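# Lift the ring off its stake into the blue tray

## Task

Remove the ring from the stake and set it down so it rests flat on the bottom of the blue tray.

## Robot and tools

Robot: two six-joint arms, left_arm and right_arm, each with a two-finger parallel gripper and a wrist camera (cam_left_wrist, cam_right_wrist, both 896x504). They face each other across a table. Scene frame: origin at the table centre, table top at z = +0.020 m, +z up. left_arm's base sits at (-0.005, +0.460, +0.128) m and right_arm's at (-0.015, -0.464, +0.124) m, so left_arm is on the +y side. Image left/right has nothing to do with the arm names.

Frames: every hand position, orientation, velocity and Hand target in a result is given in that arm's own base frame. Offsets you send are measured along the axes of that arm's current Hand target, so the gripper's own axes. The fingers point along the gripper's +x and close along its y. end_effector_position is the midpoint between the fingers, roughly 3 to 4 cm short of the tips; only the last 1.5 cm of each finger face is flat.

execute_actions(actions, cameras): actions is a list of actions. Each action is a table of at most 15 rows, one per 1/30 s step; if you give fewer rows, the last one is held to fill 15. Every row has exactly 14 numbers in [-1, 1]: left_arm dx, dy, dz, rx, ry, rz, opening, then right_arm in the same order. Both arms always appear. The six pose numbers are an offset, not a pose: they are counted from the Hand target as it stood when this action began, not from the previous row. The next action starts from the new Hand target, so sending the same offset again moves further. Scale: 1.0 equals 0.6 m of travel or 180 degrees; rx, ry, rz form a single rotation vector. Six zeros re-request the current Hand target. The opening is absolute: +1 fully open (0.080 m), -1 closed; empty fingers touch near -0.78. A full close takes at least about 0.6 s. Always resend the opening you want, since 0 is a real half-open command. cameras: list of names, ["all"], or []; by default images appear only when actions is empty.

move(target, speed, blend, opening_speed, grip_force, blocking, cameras): target is one 14-number row, laid out as above, or a list of up to 15 such rows. Every row is an offset from the same starting Hand targets, not from the previous row. The grippers travel in straight lines, all finishing together, capped at 10 s. speed: m/s per arm path, 0.002 to 4.3, default 0.25 (turning up to twice that in rad/s); one value or one per row. blend: corner rounding in metres for lists; 0 means a full stop at each row. opening_speed: rate of the commanded opening per second on the -1..+1 scale, at least 0.2. grip_force: per-pad limit in newtons, 8 to 34, one value or one per arm; it persists. blocking=false returns after about 0.5 s while the move continues. The move does not avoid obstacles or the other arm. Result adds a move: line: done, off_target, moving, held, blocked or fault, plus limits such as paced (pose clipped) or held (steps withheld). blocked means the gripper stopped far from its goal, usually on contact; it then holds where it rests.

wait(seconds): 0 to 10, arms keep their last command; a running move keeps going. stop(): brakes a running move. zoom_image(camera, region): camera is cam_left_wrist or cam_right_wrist; region [x0, y0, x1, y1] in pixels of the latest image, origin top-left, at most 504 by 504. read_manual(section): licence texts only. finished_scene(scene): ends the current scene, given its number; irreversible, so call it only once the ring lies flat in the tray with the grippers clear.

Result lines: end_effector_position (m) and end_effector_quat_wxyz per arm; Hand target, the last commanded pose after clipping, which the next offsets start from; Tool commands; grip_measured, the measured opening on the command scale (a couple of mm error; reads narrower than a squeezed part); grip_effort_n, motor effort, negative closing, not pad force; Joint positions (last number is the opening in metres); Joint velocities, or "within noise" when still; Joint torques and External joint torques (estimated outside load per joint); motor temperatures; for action calls, positions at some steps.

Behaviour to expect: the gripper often stops short or sags below and tilts, especially far out; check the reported pose after each move and send the remaining distance as an offset. Commanded orientation is clipped to within 32 degrees of the measured one each step. Tiny moves may not happen or go sideways. Keep paths away from an arm's own base, which can flip its shoulder.

Avoid: dropping the ring or releasing it while moving; letting anything leave the table; fast contact with the stake, tray or table; pushing past a contact (retract the target to end a push); the two arms or their grippers touching, and either gripper closing on the other's fingers; anything pressing on a wrist-camera cable. Contact torque at a joint's limit (waist 17.2, shoulder 21.3, elbow 21.3, wrist pitch 5.61, wrist yaw 5.59, wrist roll 5.24 N m) stops that arm for 10 s. Large jumps can trigger an OVER-SPEED FAULT. Holding loads or stretched poses heats motors; MOTOR HOT appears from 50 °C and 95 °C forces a stop. Loose objects may get small random nudges.

Each tool is called after "Request:" as name(argument=value, ...), one argument or row to a line, values as JSON.

## Session

Request:
execute_actions(
  actions=[],
)

Scene clock: 0.00 s.
left_arm: end_effector_position=(+0.3106, -0.0253, +0.1904) grip_measured=+1.000 grip_effort_n=n/a end_effector_quat_wxyz=(+0.817, +0.288, +0.304, -0.397) | right_arm: end_effector_position=(+0.2024, +0.0663, +0.1705) grip_measured=+1.000 grip_effort_n=n/a end_effector_quat_wxyz=(+0.768, -0.130, +0.308, +0.547)
Joint positions: left_arm=[0.193 1.321 1.079 -0.824 0.595 1.132 0.08] | right_arm=[-0.273 1.205 0.889 -1.255 -0.907 -1.397 0.08]
Joint velocities: within noise
Joint torques (N m): no reading
External joint torques (N m): no reading
Motor temperatures (°C): left_arm=[29 29 30 30 33 32] | right_arm=[28 30 27 30 30 33]
Heat: left arm: hottest wrist yaw 33 °C (+0.0 °C/min); right arm: hottest wrist roll 33 °C (+0.0 °C/min).
Hand target: left_arm +0.3106, -0.0254, +0.1907; +0.817, +0.288, +0.303, -0.397 | right_arm +0.2026, +0.0665, +0.1711; +0.768, -0.131, +0.307, +0.547
Tool commands: left_gripper/opening=+1.0 right_gripper/opening=+1.0

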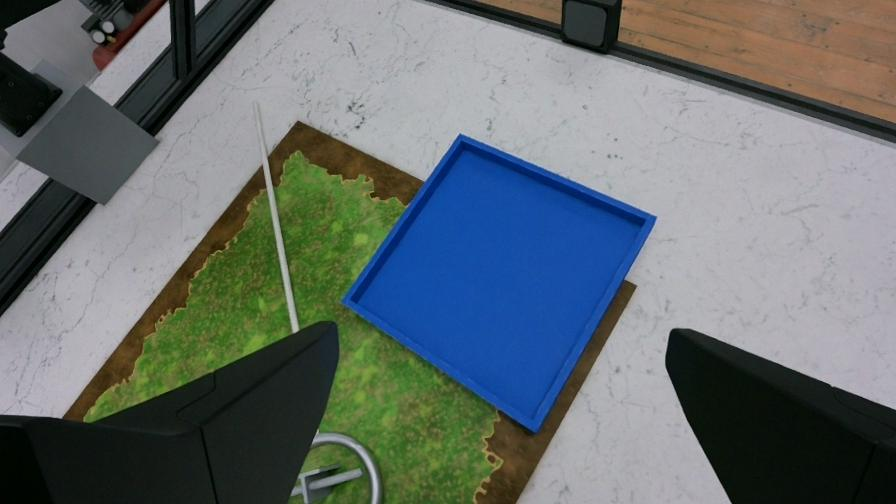

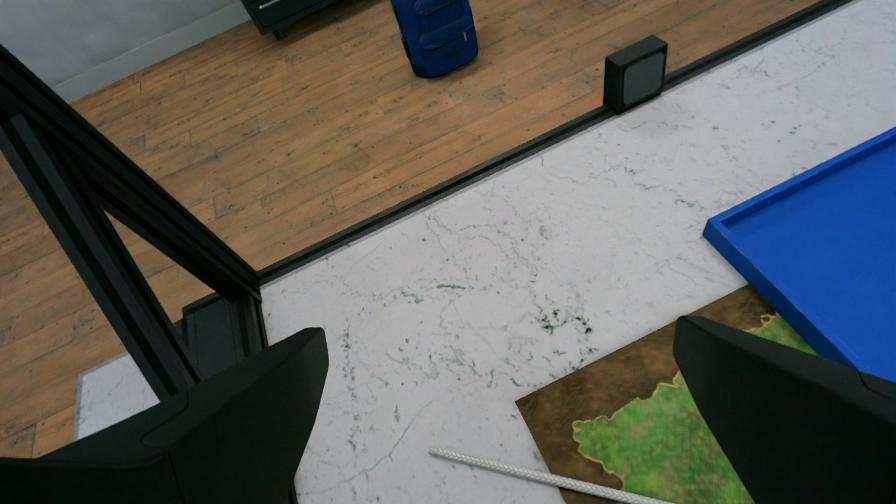

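Request:
move(
  target=[-0.0125,0.187,-0.054,-0.331,0.248,0.0527,1,0,0,0,0,0,0,1],
  cameras=["all"],
)

Scene clock: 25.03 s.
left_arm: end_effector_position=(+0.3886, +0.0577, +0.2036) grip_measured=+1.000 grip_effort_n=-2.1 end_effector_quat_wxyz=(+0.737, +0.005, +0.676, +0.000) | right_arm: end_effector_position=(+0.2024, +0.0663, +0.1705) grip_measured=+1.000 grip_effort_n=-0.7 end_effector_quat_wxyz=(+0.768, -0.130, +0.308, +0.547)
Joint positions: left_arm=[0.15 2.02 2.102 -1.565 0.006 0.157 0.08] | right_arm=[-0.273 1.205 0.889 -1.255 -0.907 -1.397 0.08]
Joint torques (N m): left_arm=[0.22 -6.73 6.19 0.18 -0.18 -0.1] | right_arm=[-0.03 -2.98 4.7 0.52 -0.65 -0.01]
External joint torques (N m): left_arm=[0.29 2.37 0.53 -0.3 -0.19 -0.1] | right_arm=[-0.03 -0.12 -0.86 0.22 -0.11 0]
Heat: left arm: hottest wrist yaw 33 °C (+0.0 °C/min); right arm: hottest wrist roll 33 °C (+0.0 °C/min).
Hand target: left_arm +0.3905, +0.0594, +0.2008; +0.708, +0.000, +0.706, -0.001 | right_arm +0.2026, +0.0665, +0.1711; +0.768, -0.131, +0.307, +0.547
Off the commanded pose: left_arm 0.004 m, 5 deg | right_arm 0.001 m, 0 deg.
joint sent to its limit (left arm) — joint 4 (wrist pitch), lower limit. The joint targets are off in orientation, not in position.
move: off_target (left_arm)

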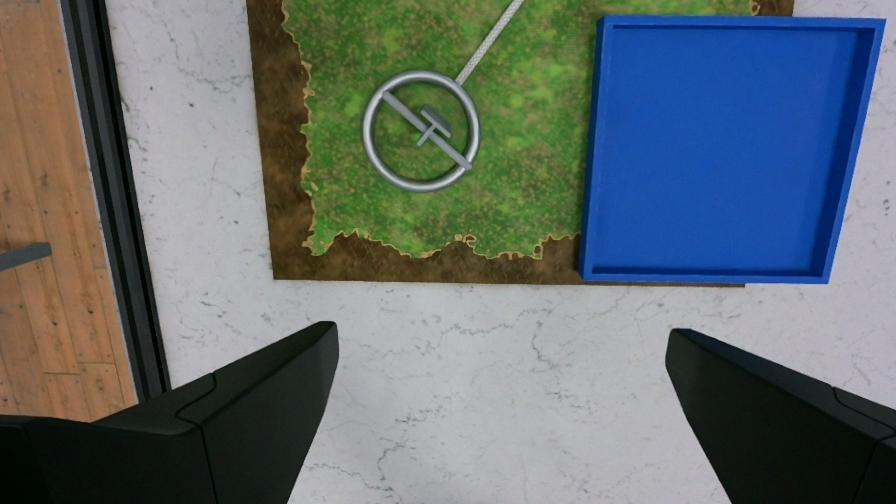

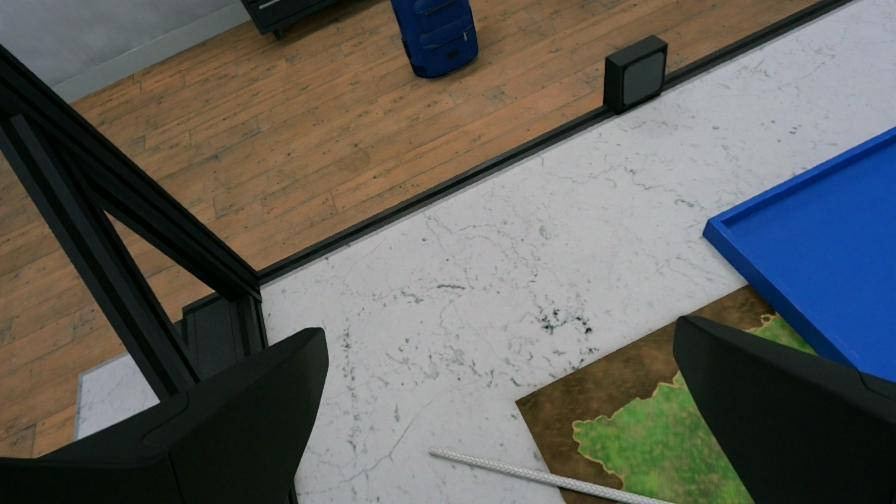

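Request:
zoom_image(
  camera="cam_left_wrist",
  region=[340, 0, 560, 220],
)

Scaled by 2.291 from the camera's 896x504 image, which has a finer 1280x720 frame.

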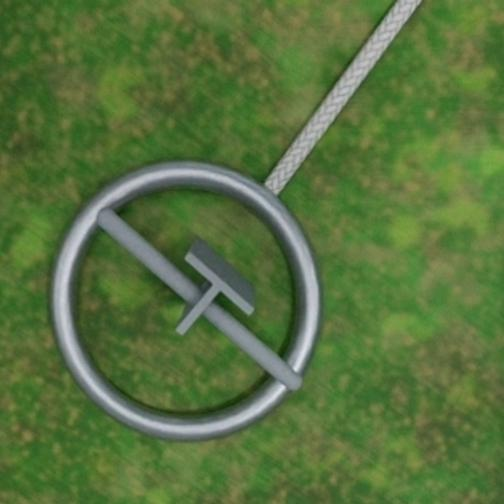

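Request:
move(
  target=[0.328,0.033,-0.161,0,-0.361,0,1,0,0,0,0,0,0,1],
  cameras=["cam_left_wrist"],
)

Request:
zoom_image(
  camera="cam_left_wrist",
  region=[330, 100, 580, 350],
)

Scene clock: 56.47 s.
left_arm: end_effector_position=(+0.2961, +0.0799, +0.0059) grip_measured=+1.000 grip_effort_n=-2.1 end_effector_quat_wxyz=(+0.977, +0.004, +0.213, +0.000) | right_arm: end_effector_position=(+0.2024, +0.0663, +0.1705) grip_measured=+1.000 grip_effort_n=-0.7 end_effector_quat_wxyz=(+0.768, -0.130, +0.308, +0.547)
Joint positions: left_arm=[0.464 1.921 0.138 1.31 0.418 0.212 0.08] | right_arm=[-0.273 1.205 0.889 -1.255 -0.907 -1.397 0.08]
Joint torques (N m): left_arm=[0.14 -3.1 1.19 1.78 0.31 -0.09] | right_arm=[0.01 -2.98 4.67 0.53 -0.64 0]
External joint torques (N m): left_arm=[0.14 1.44 -0.66 0.15 0.19 -0.09] | right_arm=[0.01 -0.06 -0.91 0.25 -0.11 0.01]
Motor temperatures (°C): left_arm=[29 34 34 31 33 32] | right_arm=[28 31 30 30 30 33]
Heat: left arm: hottest shoulder 34 °C (+5.3 °C/min); right arm: hottest wrist roll 33 °C (+0.0 °C/min).
Hand target: left_arm +0.2945, +0.0792, +0.0038; +0.976, +0.000, +0.216, -0.001 | right_arm +0.2026, +0.0665, +0.1711; +0.768, -0.131, +0.307, +0.547
Off the commanded pose: left_arm 0.003 m, 1 deg | right_arm 0.001 m, 0 deg.
move: done
Images, in order (width x height): cam_left_wrist 896x504.

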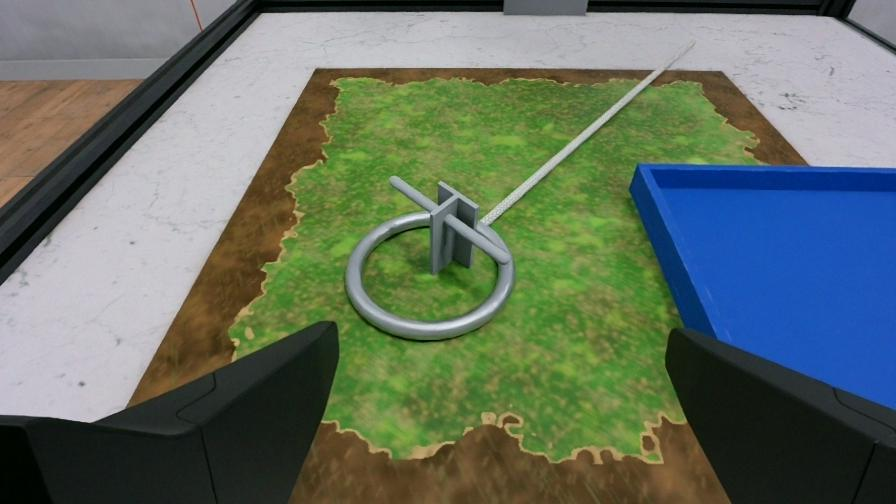

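Scaled by 2.016 from the camera's 896x504 image, which has a finer 1280x720 frame.

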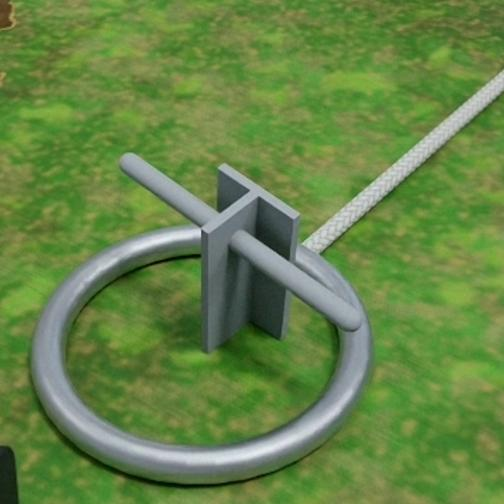

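Request:
move(
  target=[0.156,0.0747,0.102,-0.237,0.340,0.151,0.1,0,0,0,0,0,0,1],
  cameras=["cam_left_wrist"],
)

Scene clock: 118.23 s.
left_arm: end_effector_position=(+0.4050, +0.1234, +0.0243) grip_measured=+0.104 grip_effort_n=-19.8 end_effector_quat_wxyz=(+0.650, -0.285, +0.644, +0.285) | right_arm: end_effector_position=(+0.2024, +0.0663, +0.1705) grip_measured=+1.000 grip_effort_n=-0.7 end_effector_quat_wxyz=(+0.768, -0.130, +0.308, +0.547)
Joint positions: left_arm=[0.295 2.219 1.692 -1.034 -0.002 -0.535 0.04] | right_arm=[-0.273 1.205 0.889 -1.255 -0.907 -1.397 0.08]
Joint torques (N m): left_arm=[0.05 -7.89 5.93 0.04 0.14 -0.12] | right_arm=[-0.06 -2.97 4.72 0.51 -0.64 -0.02]
External joint torques (N m): left_arm=[0 2.49 0.29 -0.32 0.18 -0.12] | right_arm=[-0.07 -0.08 -0.89 0.21 -0.11 -0.01]
Motor temperatures (°C): left_arm=[29 32 32 39 33 32] | right_arm=[28 32 31 30 31 33]
Heat: left arm: hottest wrist pitch 39 °C (+7.1 °C/min); right arm: hottest wrist roll 33 °C (+0.0 °C/min).
Hand target: left_arm +0.4052, +0.1237, +0.0198; +0.645, -0.288, +0.647, +0.286 | right_arm +0.2026, +0.0665, +0.1711; +0.768, -0.131, +0.307, +0.547
Off the commanded pose: left_arm 0.005 m, 1 deg | right_arm 0.001 m, 0 deg.
move: done
Images, in order (width x height): cam_left_wrist 896x504.

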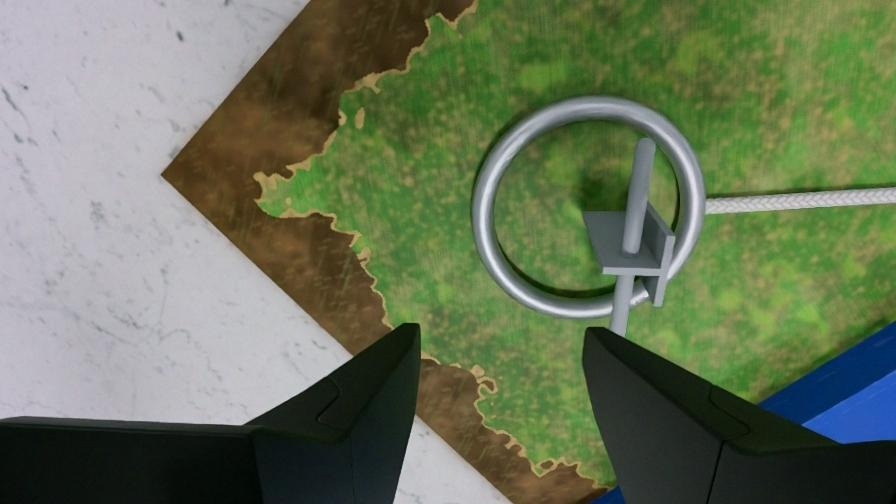

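Request:
move(
  target=[0.125,0.035,0.009,0,0,-0.139,-0.3,0,0,0,0,0,0,1],
  speed=0.12,
  cameras=["cam_left_wrist"],
)

Request:
zoom_image(
  camera="cam_left_wrist",
  region=[400, 150, 700, 450],
)

Scene clock: 166.13 s.
left_arm: end_effector_position=(+0.3963, +0.1436, -0.0486) grip_measured=-0.296 grip_effort_n=-19.8 end_effector_quat_wxyz=(+0.698, -0.419, +0.564, +0.142) | right_arm: end_effector_position=(+0.2024, +0.0663, +0.1705) grip_measured=+1.000 grip_effort_n=-0.7 end_effector_quat_wxyz=(+0.768, -0.130, +0.308, +0.547)
Joint positions: left_arm=[0.489 2.241 1.334 -0.492 0.406 -0.382 0.022] | right_arm=[-0.273 1.205 0.889 -1.255 -0.907 -1.397 0.08]
Joint torques (N m): left_arm=[0.11 -7.49 3.77 0.74 0.41 0.14] | right_arm=[0 -2.94 4.69 0.51 -0.64 -0.01]
External joint torques (N m): left_arm=[0.1 2.27 -1.14 0.12 0.19 0.12] | right_arm=[0 -0.06 -0.86 0.22 -0.11 -0.01]
Motor temperatures (°C): left_arm=[29 38 35 32 33 32] | right_arm=[28 32 31 30 31 33]
Heat: left arm: hottest shoulder 38 °C (+6.1 °C/min); right arm: hottest wrist roll 33 °C (+0.0 °C/min).
Hand target: left_arm +0.3932, +0.1417, -0.0552; +0.692, -0.421, +0.569, +0.140 | right_arm +0.2026, +0.0665, +0.1711; +0.768, -0.131, +0.307, +0.547
Off the commanded pose: left_arm 0.008 m, 1 deg | right_arm 0.001 m, 0 deg.
move: done
Images, in order (width x height): cam_left_wrist 896x504.

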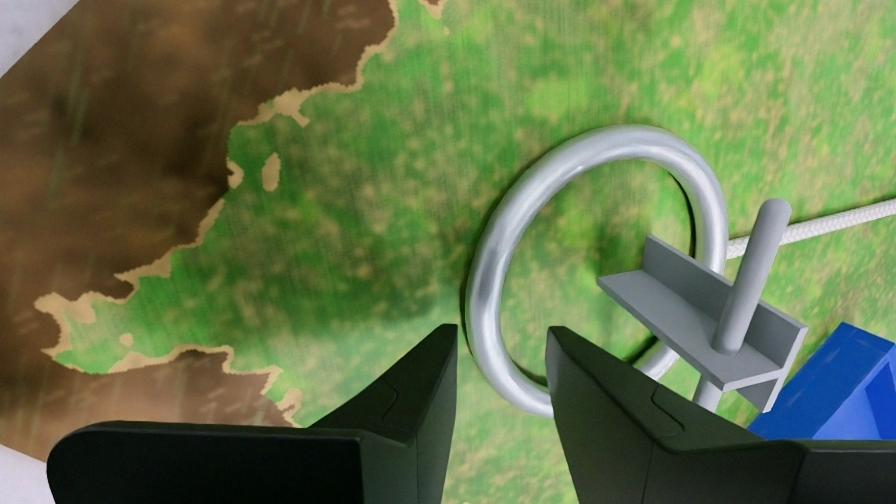

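Scaled by 1.680 from the camera's 896x504 image, which has a finer 1280x720 frame.

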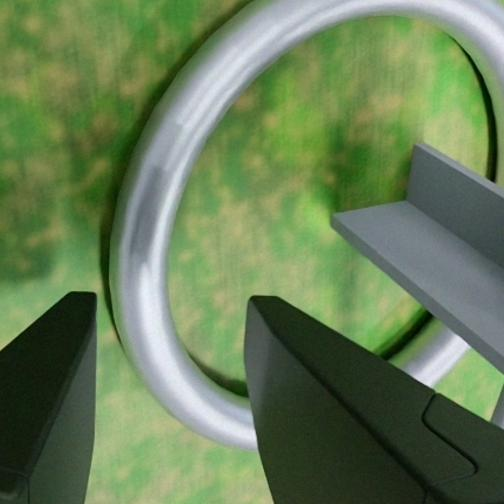

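Request:
move(
  target=[0.04,0.002,0,0,0,0,-0.3,0,0,0,0,0,0,1],
  speed=0.06,
  cameras=["cam_left_wrist"],
)

Request:
zoom_image(
  camera="cam_left_wrist",
  region=[400, 200, 650, 450],
)

Scene clock: 177.60 s.
left_arm: end_effector_position=(+0.4024, +0.1410, -0.0635) grip_measured=-0.296 grip_effort_n=-18.8 end_effector_quat_wxyz=(+0.700, -0.421, +0.560, +0.140) | right_arm: end_effector_position=(+0.2024, +0.0663, +0.1705) grip_measured=+1.000 grip_effort_n=-0.7 end_effector_quat_wxyz=(+0.768, -0.130, +0.308, +0.547)
Joint positions: left_arm=[0.478 2.284 1.333 -0.433 0.408 -0.399 0.022] | right_arm=[-0.273 1.205 0.889 -1.255 -0.907 -1.397 0.08]
Joint torques (N m): left_arm=[-0.73 -5.52 3.82 1.46 0.21 -0.07] | right_arm=[-0.01 -2.99 4.74 0.51 -0.64 0.01]
External joint torques (N m): left_arm=[-0.68 4.4 -1 0.82 -0.02 -0.09] | right_arm=[0 -0.11 -0.81 0.22 -0.12 0.01]
Heat: left arm: hottest shoulder 39 °C (+7.0 °C/min); right arm: hottest wrist roll 33 °C (+0.0 °C/min).
Hand target: left_arm +0.3998, +0.1356, -0.0775; +0.692, -0.421, +0.569, +0.140 | right_arm +0.2026, +0.0665, +0.1711; +0.768, -0.131, +0.307, +0.547
Off the commanded pose: left_arm 0.015 m, 1 deg | right_arm 0.001 m, 0 deg.
move: off_target (left_arm)
Images, in order (width x height): cam_left_wrist 896x504.

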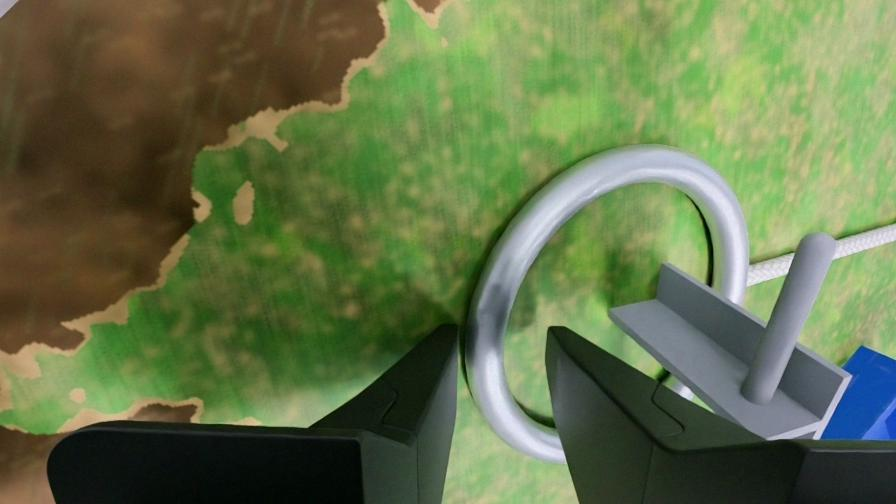

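Scaled by 2.016 from the camera's 896x504 image, which has a finer 1280x720 frame.

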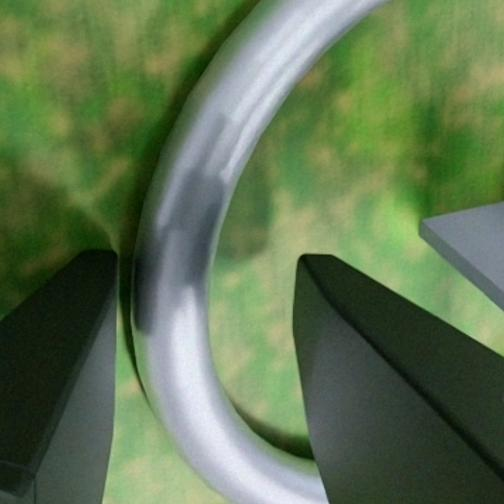

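Request:
move(
  target=[-0.008,0,0,0,0,0,-0.5,0,0,0,0,0,0,1],
  speed=0.06,
  opening_speed=0.4,
)

Request:
move(
  target=[0,0,0,0,0,0,-0.75,0,0,0,0,0,0,1],
  opening_speed=0.4,
  cameras=["cam_left_wrist"],
)

Request:
zoom_image(
  camera="cam_left_wrist",
  region=[400, 200, 650, 450],
)

Scene clock: 190.23 s.
left_arm: end_effector_position=(+0.4022, +0.1425, -0.0639) grip_measured=-0.495 grip_effort_n=-20.7 end_effector_quat_wxyz=(+0.701, -0.420, +0.559, +0.142) | right_arm: end_effector_position=(+0.2024, +0.0663, +0.1705) grip_measured=+1.000 grip_effort_n=-0.2 end_effector_quat_wxyz=(+0.768, -0.130, +0.308, +0.547)
Joint positions: left_arm=[0.48 2.285 1.333 -0.431 0.405 -0.399 0.013] | right_arm=[-0.273 1.205 0.889 -1.255 -0.907 -1.397 0.08]
Joint torques (N m): left_arm=[-0.55 -6.94 3.78 0.4 0.33 0.11] | right_arm=[-0.07 -3 4.64 0.52 -0.63 -0.01]
External joint torques (N m): left_arm=[-0.55 2.97 -1.02 -0.24 0.1 0.09] | right_arm=[-0.06 -0.15 -0.9 0.23 -0.1 -0.01]
Heat: left arm: hottest shoulder 38 °C (+4.1 °C/min); right arm: hottest wrist roll 33 °C (+0.0 °C/min).
Hand target: left_arm +0.3983, +0.1369, -0.0731; +0.692, -0.421, +0.569, +0.140 | right_arm +0.2026, +0.0665, +0.1711; +0.768, -0.131, +0.307, +0.547
Off the commanded pose: left_arm 0.011 m, 2 deg | right_arm 0.001 m, 0 deg.
move: off_target (left_arm)

Scene clock: 191.07 s.
left_arm: end_effector_position=(+0.4020, +0.1424, -0.0642) grip_measured=-0.616 grip_effort_n=-83.5 end_effector_quat_wxyz=(+0.700, -0.420, +0.559, +0.142) | right_arm: end_effector_position=(+0.2024, +0.0663, +0.1705) grip_measured=+1.000 grip_effort_n=-0.7 end_effector_quat_wxyz=(+0.768, -0.130, +0.308, +0.547)
Joint positions: left_arm=[0.48 2.285 1.333 -0.431 0.405 -0.399 0.007] | right_arm=[-0.273 1.205 0.889 -1.255 -0.907 -1.397 0.08]
Joint torques (N m): left_arm=[-0.54 -7.04 3.78 0.41 0.34 0.12] | right_arm=[0 -3.03 4.66 0.52 -0.66 -0.02]
External joint torques (N m): left_arm=[-0.54 2.94 -1.1 -0.26 0.11 0.09] | right_arm=[-0.01 -0.16 -0.87 0.24 -0.13 -0.02]
Heat: left arm: hottest shoulder 38 °C (+4.1 °C/min); right arm: hottest wrist roll 33 °C (+0.0 °C/min).
Hand target: left_arm +0.3984, +0.1369, -0.0730; +0.692, -0.421, +0.569, +0.140 | right_arm +0.2026, +0.0665, +0.1711; +0.768, -0.131, +0.307, +0.547
Off the commanded pose: left_arm 0.011 m, 2 deg | right_arm 0.001 m, 0 deg.
move: off_target (left_arm)
Images, in order (width x height): cam_left_wrist 896x504.

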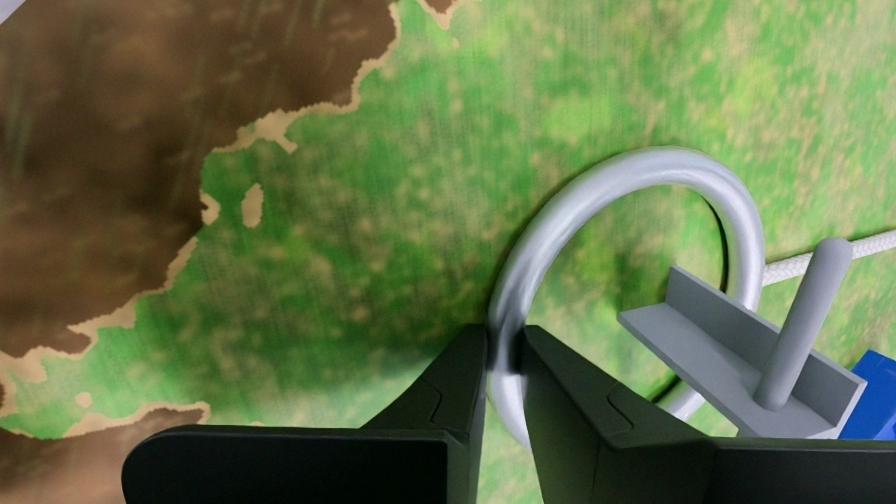

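Scaled by 2.016 from the camera's 896x504 image, which has a finer 1280x720 frame.

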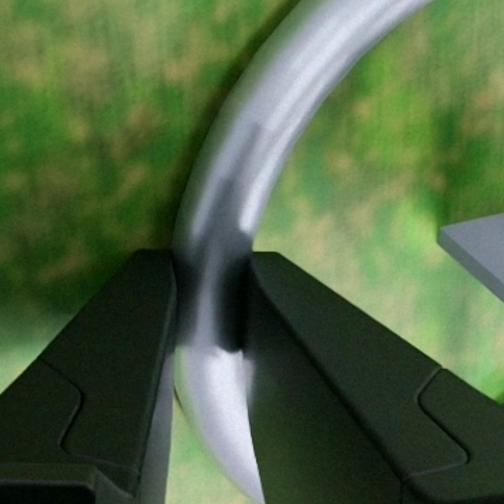

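Request:
move(
  target=[
    [-0.027,-0.0127,0.0133,0,0,0,-0.8,0,0,0,0,0,0,1],
    [-0.036,-0.0168,0.0113,0.035,-0.0755,0,-0.8,0,0,0,0,0,0,1],
    [-0.054,-0.0252,-0.0015,0.0705,-0.151,0,-0.8,0,0,0,0,0,0,1],
  ],
  speed=0.06,
  blend=0.005,
  cameras=["cam_left_wrist"],
)

Scene clock: 243.60 s.
left_arm: end_effector_position=(+0.3952, +0.1358, -0.0446) grip_measured=-0.616 grip_effort_n=-83.5 end_effector_quat_wxyz=(+0.842, -0.302, +0.412, +0.173) | right_arm: end_effector_position=(+0.2024, +0.0663, +0.1705) grip_measured=+1.000 grip_effort_n=-0.2 end_effector_quat_wxyz=(+0.768, -0.130, +0.308, +0.547)
Joint positions: left_arm=[0.401 2.065 0.874 0.24 0.197 -0.386 0.007] | right_arm=[-0.273 1.205 0.889 -1.255 -0.907 -1.397 0.08]
Joint torques (N m): left_arm=[-0.2 -9.67 3.74 1.59 0 0.12] | right_arm=[-0.01 -2.93 4.69 0.52 -0.64 -0.03]
External joint torques (N m): left_arm=[-0.15 -1.47 -0.76 0.32 -0.09 0.1] | right_arm=[-0.01 -0.04 -0.9 0.23 -0.11 -0.02]
Heat: left arm: hottest shoulder 41 °C (+3.0 °C/min); right arm: hottest wrist roll 33 °C (+0.0 °C/min).
Hand target: left_arm +0.3978, +0.1363, -0.0374; +0.848, -0.298, +0.403, +0.171 | right_arm +0.2026, +0.0665, +0.1711; +0.768, -0.131, +0.307, +0.547
Off the commanded pose: left_arm 0.008 m, 1 deg | right_arm 0.001 m, 0 deg.
move: done
Images, in order (width x height): cam_left_wrist 896x504.

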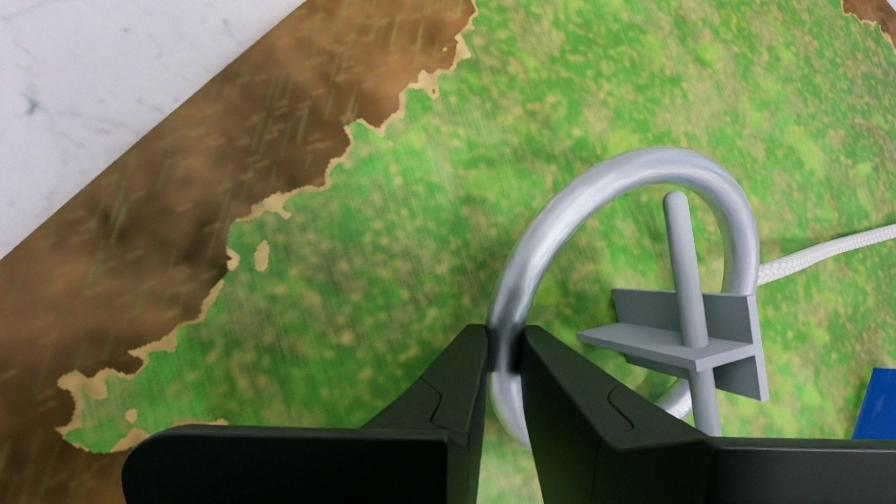

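Request:
move(
  target=[-0.021,-0.0098,0.0133,0,0,0,-0.8,0,0,0,0,0,0,1],
  speed=0.06,
  cameras=["cam_left_wrist"],
)

Request:
zoom_image(
  camera="cam_left_wrist",
  region=[480, 120, 800, 440],
)

Scene clock: 260.73 s.
left_arm: end_effector_position=(+0.3929, +0.1348, -0.0304) grip_measured=-0.616 grip_effort_n=-83.5 end_effector_quat_wxyz=(+0.841, -0.302, +0.413, +0.173) | right_arm: end_effector_position=(+0.2024, +0.0663, +0.1705) grip_measured=+1.000 grip_effort_n=-0.2 end_effector_quat_wxyz=(+0.768, -0.130, +0.308, +0.547)
Joint positions: left_arm=[0.401 2.011 0.874 0.183 0.196 -0.386 0.007] | right_arm=[-0.273 1.205 0.889 -1.255 -0.907 -1.397 0.08]
Joint torques (N m): left_arm=[-0.21 -9.47 5.11 1.17 0 0.12] | right_arm=[-0.01 -2.9 4.69 0.51 -0.64 0]
External joint torques (N m): left_arm=[-0.25 -1.33 0.29 -0.13 -0.07 0.1] | right_arm=[0.01 -0.04 -0.91 0.21 -0.1 0.01]
Heat: left arm: hottest shoulder 42 °C (+3.0 °C/min); right arm: hottest wrist roll 33 °C (+0.0 °C/min).
Hand target: left_arm +0.3978, +0.1364, -0.0212; +0.848, -0.298, +0.403, +0.171 | right_arm +0.2026, +0.0665, +0.1711; +0.768, -0.131, +0.307, +0.547
Off the commanded pose: left_arm 0.010 m, 2 deg | right_arm 0.001 m, 0 deg.
move: off_target (left_arm)
Images, in order (width x height): cam_left_wrist 896x504.

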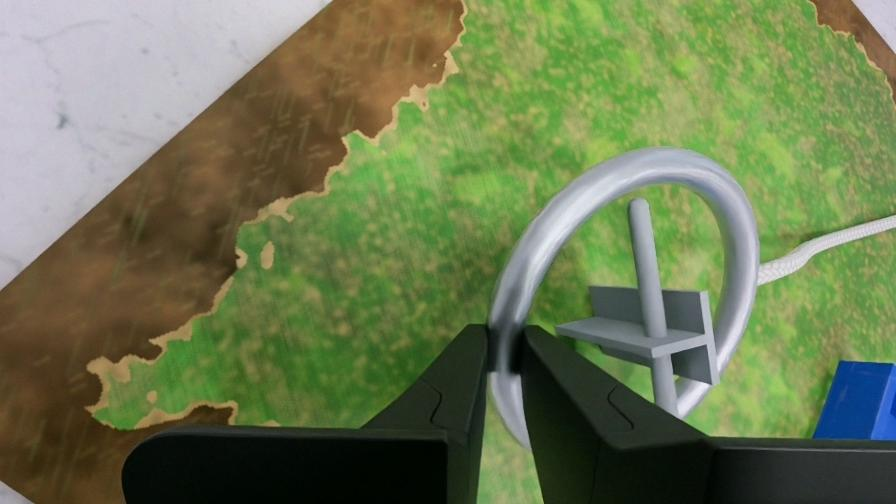

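Scaled by 1.575 from the camera's 896x504 image, which has a finer 1280x720 frame.

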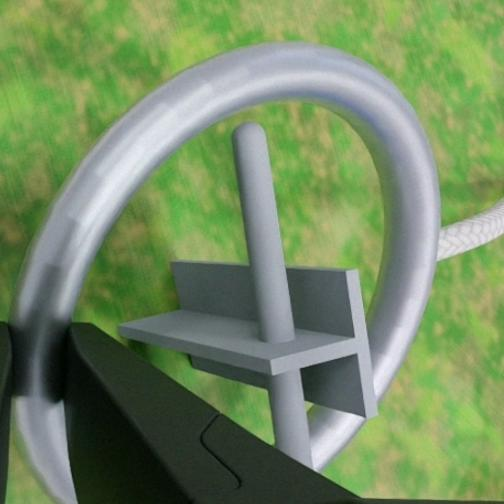

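Request:
move(
  target=[
    [-0.0213,-0.0102,-0.021,0,0,0,-0.8,0,0,0,0,0,0,1],
    [-0.041,-0.0195,-0.039,0,0,0,-0.8,0,0,0,0,0,0,1],
  ],
  speed=0.06,
  blend=0.004,
  cameras=["cam_left_wrist"],
)

Request:
zoom_image(
  camera="cam_left_wrist",
  region=[480, 120, 800, 440],
)

Scene clock: 275.63 s.
left_arm: end_effector_position=(+0.3736, +0.1108, -0.0153) grip_measured=-0.616 grip_effort_n=-83.5 end_effector_quat_wxyz=(+0.844, -0.298, +0.411, +0.171) | right_arm: end_effector_position=(+0.2024, +0.0663, +0.1705) grip_measured=+1.000 grip_effort_n=-0.7 end_effector_quat_wxyz=(+0.768, -0.130, +0.308, +0.547)
Joint positions: left_arm=[0.353 1.886 0.761 0.184 0.168 -0.418 0.007] | right_arm=[-0.273 1.205 0.889 -1.255 -0.907 -1.397 0.08]
Joint torques (N m): left_arm=[-0.35 -8.63 3.74 1.53 -0.02 -0.1] | right_arm=[-0.04 -2.96 4.74 0.52 -0.64 -0.01]
External joint torques (N m): left_arm=[-0.39 -1.47 -0.97 0.27 -0.08 -0.12] | right_arm=[-0.04 -0.08 -0.84 0.22 -0.11 0]
Motor temperatures (°C): left_arm=[29 45 35 35 33 32] | right_arm=[28 32 32 30 31 33]
Heat: left arm: hottest shoulder 45 °C (+5.0 °C/min); right arm: hottest wrist roll 33 °C (+0.0 °C/min).
Hand target: left_arm +0.3752, +0.1111, -0.0093; +0.848, -0.298, +0.403, +0.171 | right_arm +0.2026, +0.0665, +0.1711; +0.768, -0.131, +0.307, +0.547
Off the commanded pose: left_arm 0.006 m, 1 deg | right_arm 0.001 m, 0 deg.
move: done
Images, in order (width x height): cam_left_wrist 896x504.

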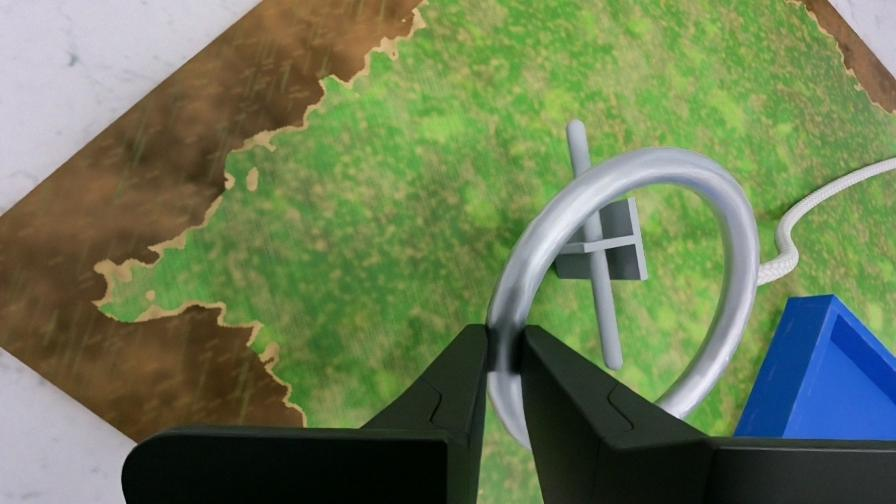

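Scaled by 1.575 from the camera's 896x504 image, which has a finer 1280x720 frame.

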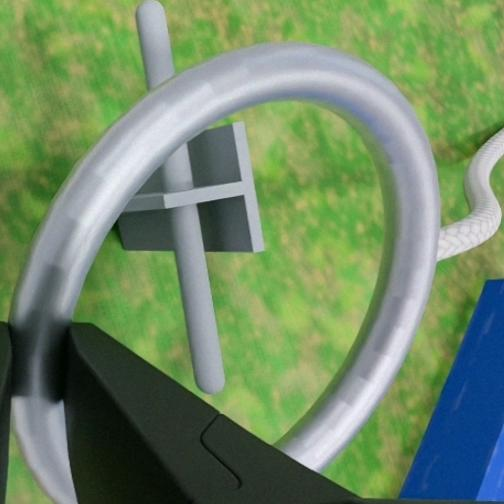

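Request:
move(
  target=[
    [-0.152,0.06,0.07,0,0,0,-0.8,0,0,0,0,0,0,1],
    [-0.128,-0.177,-0.068,-0.035,0.0755,0,-0.8,0,0,0,0,0,0,1],
    [-0.092,-0.29,-0.195,-0.0705,0.151,0,-0.8,0,0,0,0,0,0,1],
  ],
  speed=[0.08,0.15,0.15],
  blend=0.01,
  cameras=["cam_left_wrist"],
)

Scene clock: 314.33 s.
left_arm: end_effector_position=(+0.3625, -0.0983, +0.0388) grip_measured=-0.616 grip_effort_n=-83.5 end_effector_quat_wxyz=(+0.693, -0.418, +0.570, +0.142) | right_arm: end_effector_position=(+0.2024, +0.0663, +0.1705) grip_measured=+1.000 grip_effort_n=-0.7 end_effector_quat_wxyz=(+0.768, -0.130, +0.308, +0.547)
Joint positions: left_arm=[-0.176 1.784 1.035 -0.45 0.222 -1.053 0.007] | right_arm=[-0.273 1.205 0.889 -1.255 -0.907 -1.397 0.08]
Joint torques (N m): left_arm=[-0.21 -5.86 6.62 0.79 0.31 -0.13] | right_arm=[-0.02 -2.9 4.76 0.52 -0.64 0.01]
External joint torques (N m): left_arm=[-0.16 1.55 0.89 -0.13 0.22 -0.15] | right_arm=[-0.03 0.02 -0.87 0.22 -0.1 0.01]
Heat: left arm: hottest shoulder 45 °C (+3.0 °C/min); right arm: hottest wrist roll 33 °C (+0.0 °C/min).
Hand target: left_arm +0.3656, -0.0998, +0.0398; +0.692, -0.421, +0.569, +0.140 | right_arm +0.2026, +0.0665, +0.1711; +0.768, -0.131, +0.307, +0.547
Off the commanded pose: left_arm 0.004 m, 0 deg | right_arm 0.001 m, 0 deg.
move: done
Images, in order (width x height): cam_left_wrist 896x504.

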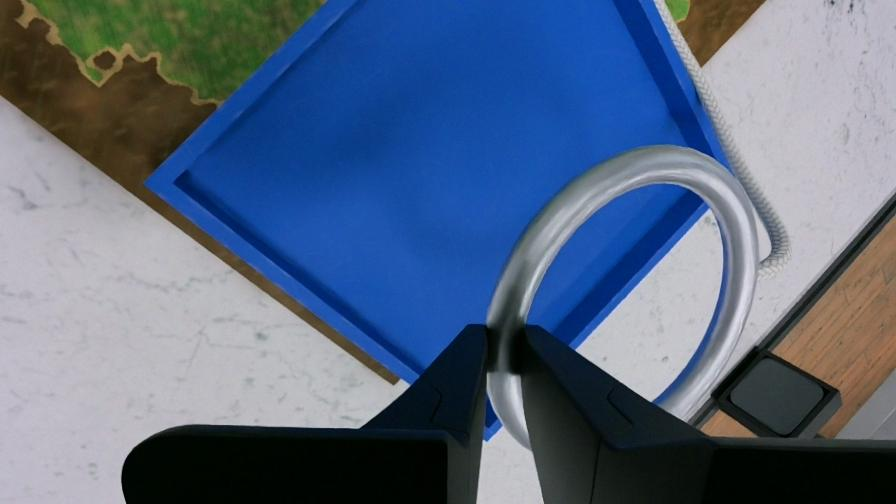

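Request:
move(
  target=[0.126,0.037,0.0176,0,0,0,-0.8,0,0,0,0,0,0,1],
  speed=0.1,
  cameras=["cam_left_wrist"],
)

Scene clock: 342.83 s.
left_arm: end_effector_position=(+0.3818, -0.1002, -0.0353) grip_measured=-0.616 grip_effort_n=-83.5 end_effector_quat_wxyz=(+0.694, -0.420, +0.567, +0.141) | right_arm: end_effector_position=(+0.2024, +0.0663, +0.1705) grip_measured=+1.000 grip_effort_n=-0.2 end_effector_quat_wxyz=(+0.768, -0.130, +0.308, +0.547)
Joint positions: left_arm=[-0.172 2.02 1 -0.172 0.225 -1.052 0.007] | right_arm=[-0.273 1.205 0.889 -1.255 -0.907 -1.397 0.08]
Joint torques (N m): left_arm=[0.04 -6.61 4.3 1.17 0.32 0.1] | right_arm=[-0.03 -2.94 4.73 0.53 -0.65 -0.02]
External joint torques (N m): left_arm=[0.05 1.51 -0.42 0.28 0.23 0.08] | right_arm=[-0.02 -0.05 -0.89 0.22 -0.11 -0.01]
Heat: left arm: hottest shoulder 41 °C (-4.0 °C/min); right arm: hottest wrist roll 33 °C (+0.0 °C/min).
Hand target: left_arm +0.3813, -0.1002, -0.0381; +0.692, -0.421, +0.569, +0.140 | right_arm +0.2026, +0.0665, +0.1711; +0.768, -0.131, +0.307, +0.547
Off the commanded pose: left_arm 0.003 m, 0 deg | right_arm 0.001 m, 0 deg.
move: done
Images, in order (width x height): cam_left_wrist 896x504.

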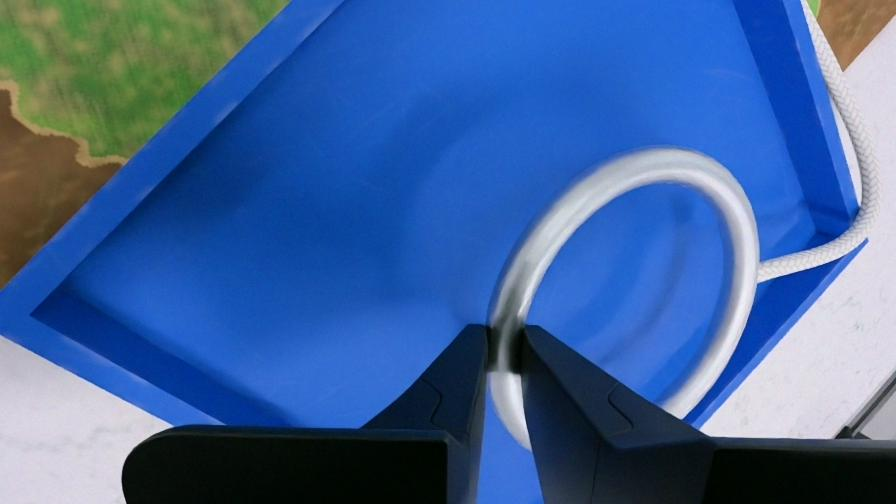

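Request:
move(
  target=[0.032,0.023,0.033,0,0,0,-0.8,0,0,0,0,0,0,1],
  speed=0.05,
  cameras=["cam_left_wrist"],
)

Scene clock: 350.63 s.
left_arm: end_effector_position=(+0.3888, -0.0838, -0.0585) grip_measured=-0.616 grip_effort_n=-83.5 end_effector_quat_wxyz=(+0.692, -0.420, +0.570, +0.139) | right_arm: end_effector_position=(+0.2024, +0.0663, +0.1705) grip_measured=+1.000 grip_effort_n=-0.7 end_effector_quat_wxyz=(+0.768, -0.130, +0.308, +0.547)
Joint positions: left_arm=[-0.119 2.104 1.012 -0.117 0.25 -1 0.007] | right_arm=[-0.273 1.205 0.889 -1.255 -0.907 -1.397 0.08]
Joint torques (N m): left_arm=[0.29 -6.17 5.07 1.17 0.15 0.1] | right_arm=[-0.01 -2.95 4.7 0.51 -0.63 -0.01]
External joint torques (N m): left_arm=[0.27 2.26 0.59 0.28 0.06 0.08] | right_arm=[-0.01 -0.07 -0.88 0.21 -0.1 0]
Heat: left arm: hottest shoulder 41 °C (-4.0 °C/min); right arm: hottest wrist roll 33 °C (+0.0 °C/min).
Hand target: left_arm +0.3914, -0.0827, -0.0613; +0.692, -0.421, +0.569, +0.140 | right_arm +0.2026, +0.0665, +0.1711; +0.768, -0.131, +0.307, +0.547
Off the commanded pose: left_arm 0.004 m, 0 deg | right_arm 0.001 m, 0 deg.
move: done
Images, in order (width x height): cam_left_wrist 896x504.

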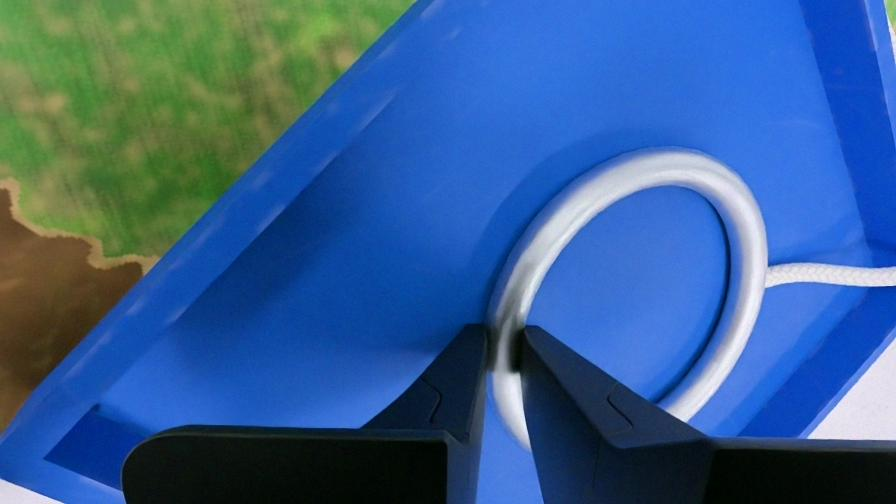

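Ring looks nearly resting on the floor. Lower slightly, open gently, retreat.

Request:
move(
  target=[0.005,0,0,0,0,0,-0.8,0,0,0,0,0,0,1],
  speed=0.04,
)

Request:
move(
  target=[0,0,0,0,0,0,-0.3,0,0,0,0,0,0,1],
  opening_speed=0.4,
)

Request:
move(
  target=[-0.15,0,0,0,0,0,-0.3,0,0,0,0,0,0,1],
  speed=0.12,
  cameras=["cam_left_wrist"],
)

Scene clock: 358.17 s.
left_arm: end_effector_position=(+0.3913, -0.0841, -0.0592) grip_measured=-0.616 grip_effort_n=-83.5 end_effector_quat_wxyz=(+0.694, -0.421, +0.568, +0.138) | right_arm: end_effector_position=(+0.2024, +0.0663, +0.1705) grip_measured=+1.000 grip_effort_n=-0.2 end_effector_quat_wxyz=(+0.768, -0.130, +0.308, +0.547)
Joint positions: left_arm=[-0.119 2.111 1.017 -0.109 0.25 -1 0.007] | right_arm=[-0.273 1.205 0.889 -1.255 -0.907 -1.397 0.08]
Joint torques (N m): left_arm=[0.12 -5.76 4.89 1.14 0.13 0.03] | right_arm=[-0.08 -2.92 4.68 0.51 -0.64 -0.03]
External joint torques (N m): left_arm=[0.12 2.81 0.33 0.23 0.02 0] | right_arm=[-0.08 -0.02 -0.9 0.22 -0.11 -0.02]
Motor temperatures (°C): left_arm=[29 40 35 35 33 32] | right_arm=[28 32 33 30 31 33]
Heat: left arm: hottest shoulder 40 °C (-5.1 °C/min); right arm: hottest elbow 33 °C (+1.0 °C/min).
Hand target: left_arm +0.3923, -0.0835, -0.0642; +0.692, -0.421, +0.570, +0.140 | right_arm +0.2026, +0.0665, +0.1711; +0.768, -0.131, +0.307, +0.547
Off the commanded pose: left_arm 0.005 m, 0 deg | right_arm 0.001 m, 0 deg.
move: done

Scene clock: 359.67 s.
left_arm: end_effector_position=(+0.3948, -0.0860, -0.0570) grip_measured=-0.305 grip_effort_n=18.8 end_effector_quat_wxyz=(+0.696, -0.423, +0.565, +0.132) | right_arm: end_effector_position=(+0.2024, +0.0663, +0.1705) grip_measured=+1.000 grip_effort_n=-0.2 end_effector_quat_wxyz=(+0.768, -0.130, +0.308, +0.547)
Joint positions: left_arm=[-0.12 2.111 1.024 -0.103 0.256 -1 0.021] | right_arm=[-0.273 1.205 0.889 -1.255 -0.907 -1.397 0.08]
Joint torques (N m): left_arm=[0.2 -5.93 4.15 0.76 -0.09 0.03] | right_arm=[-0.08 -3.02 4.75 0.52 -0.63 -0.02]
External joint torques (N m): left_arm=[0.21 2.68 -0.45 -0.17 -0.2 0.01] | right_arm=[-0.09 -0.16 -0.77 0.24 -0.1 -0.02]
Heat: left arm: hottest shoulder 40 °C (-5.0 °C/min); right arm: hottest elbow 33 °C (+1.0 °C/min).
Hand target: left_arm +0.3924, -0.0835, -0.0640; +0.692, -0.421, +0.569, +0.140 | right_arm +0.2026, +0.0665, +0.1711; +0.768, -0.131, +0.307, +0.547
Off the commanded pose: left_arm 0.008 m, 1 deg | right_arm 0.001 m, 0 deg.
move: done

Scene clock: 360.90 s.
left_arm: end_effector_position=(+0.3654, -0.0579, +0.0150) grip_measured=-0.304 grip_effort_n=17.0 end_effector_quat_wxyz=(+0.691, -0.420, +0.570, +0.142) | right_arm: end_effector_position=(+0.2024, +0.0663, +0.1705) grip_measured=+1.000 grip_effort_n=-0.2 end_effector_quat_wxyz=(+0.768, -0.130, +0.308, +0.547)
Joint positions: left_arm=[-0.048 1.834 0.991 -0.386 0.27 -0.934 0.021] | right_arm=[-0.273 1.205 0.889 -1.255 -0.907 -1.397 0.08]
Joint torques (N m): left_arm=[0.16 -8.14 4.43 0.58 0.27 0.11] | right_arm=[-0.01 -2.91 4.67 0.5 -0.64 -0.01]
External joint torques (N m): left_arm=[0.16 -0.7 -0.98 -0.29 0.15 0.09] | right_arm=[-0.03 -0.02 -0.9 0.21 -0.1 0]
Heat: left arm: hottest shoulder 40 °C (-5.0 °C/min); right arm: hottest elbow 33 °C (+1.0 °C/min).
Hand target: left_arm +0.3642, -0.0578, +0.0175; +0.692, -0.421, +0.569, +0.140 | right_arm +0.2026, +0.0665, +0.1711; +0.768, -0.131, +0.307, +0.547
Off the commanded pose: left_arm 0.003 m, 0 deg | right_arm 0.001 m, 0 deg.
move: done
Images, in order (width x height): cam_left_wrist 896x504.

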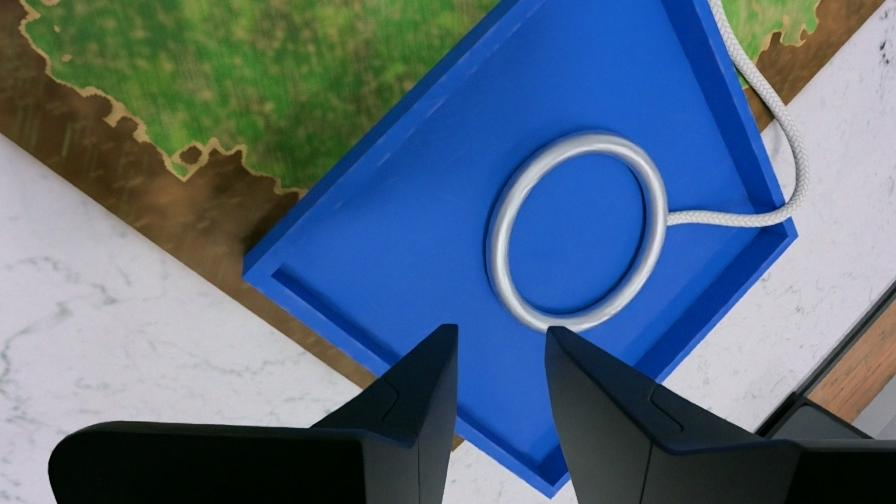

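Request:
finished_scene(
  scene=2,
)

The scene is finished: the task was done.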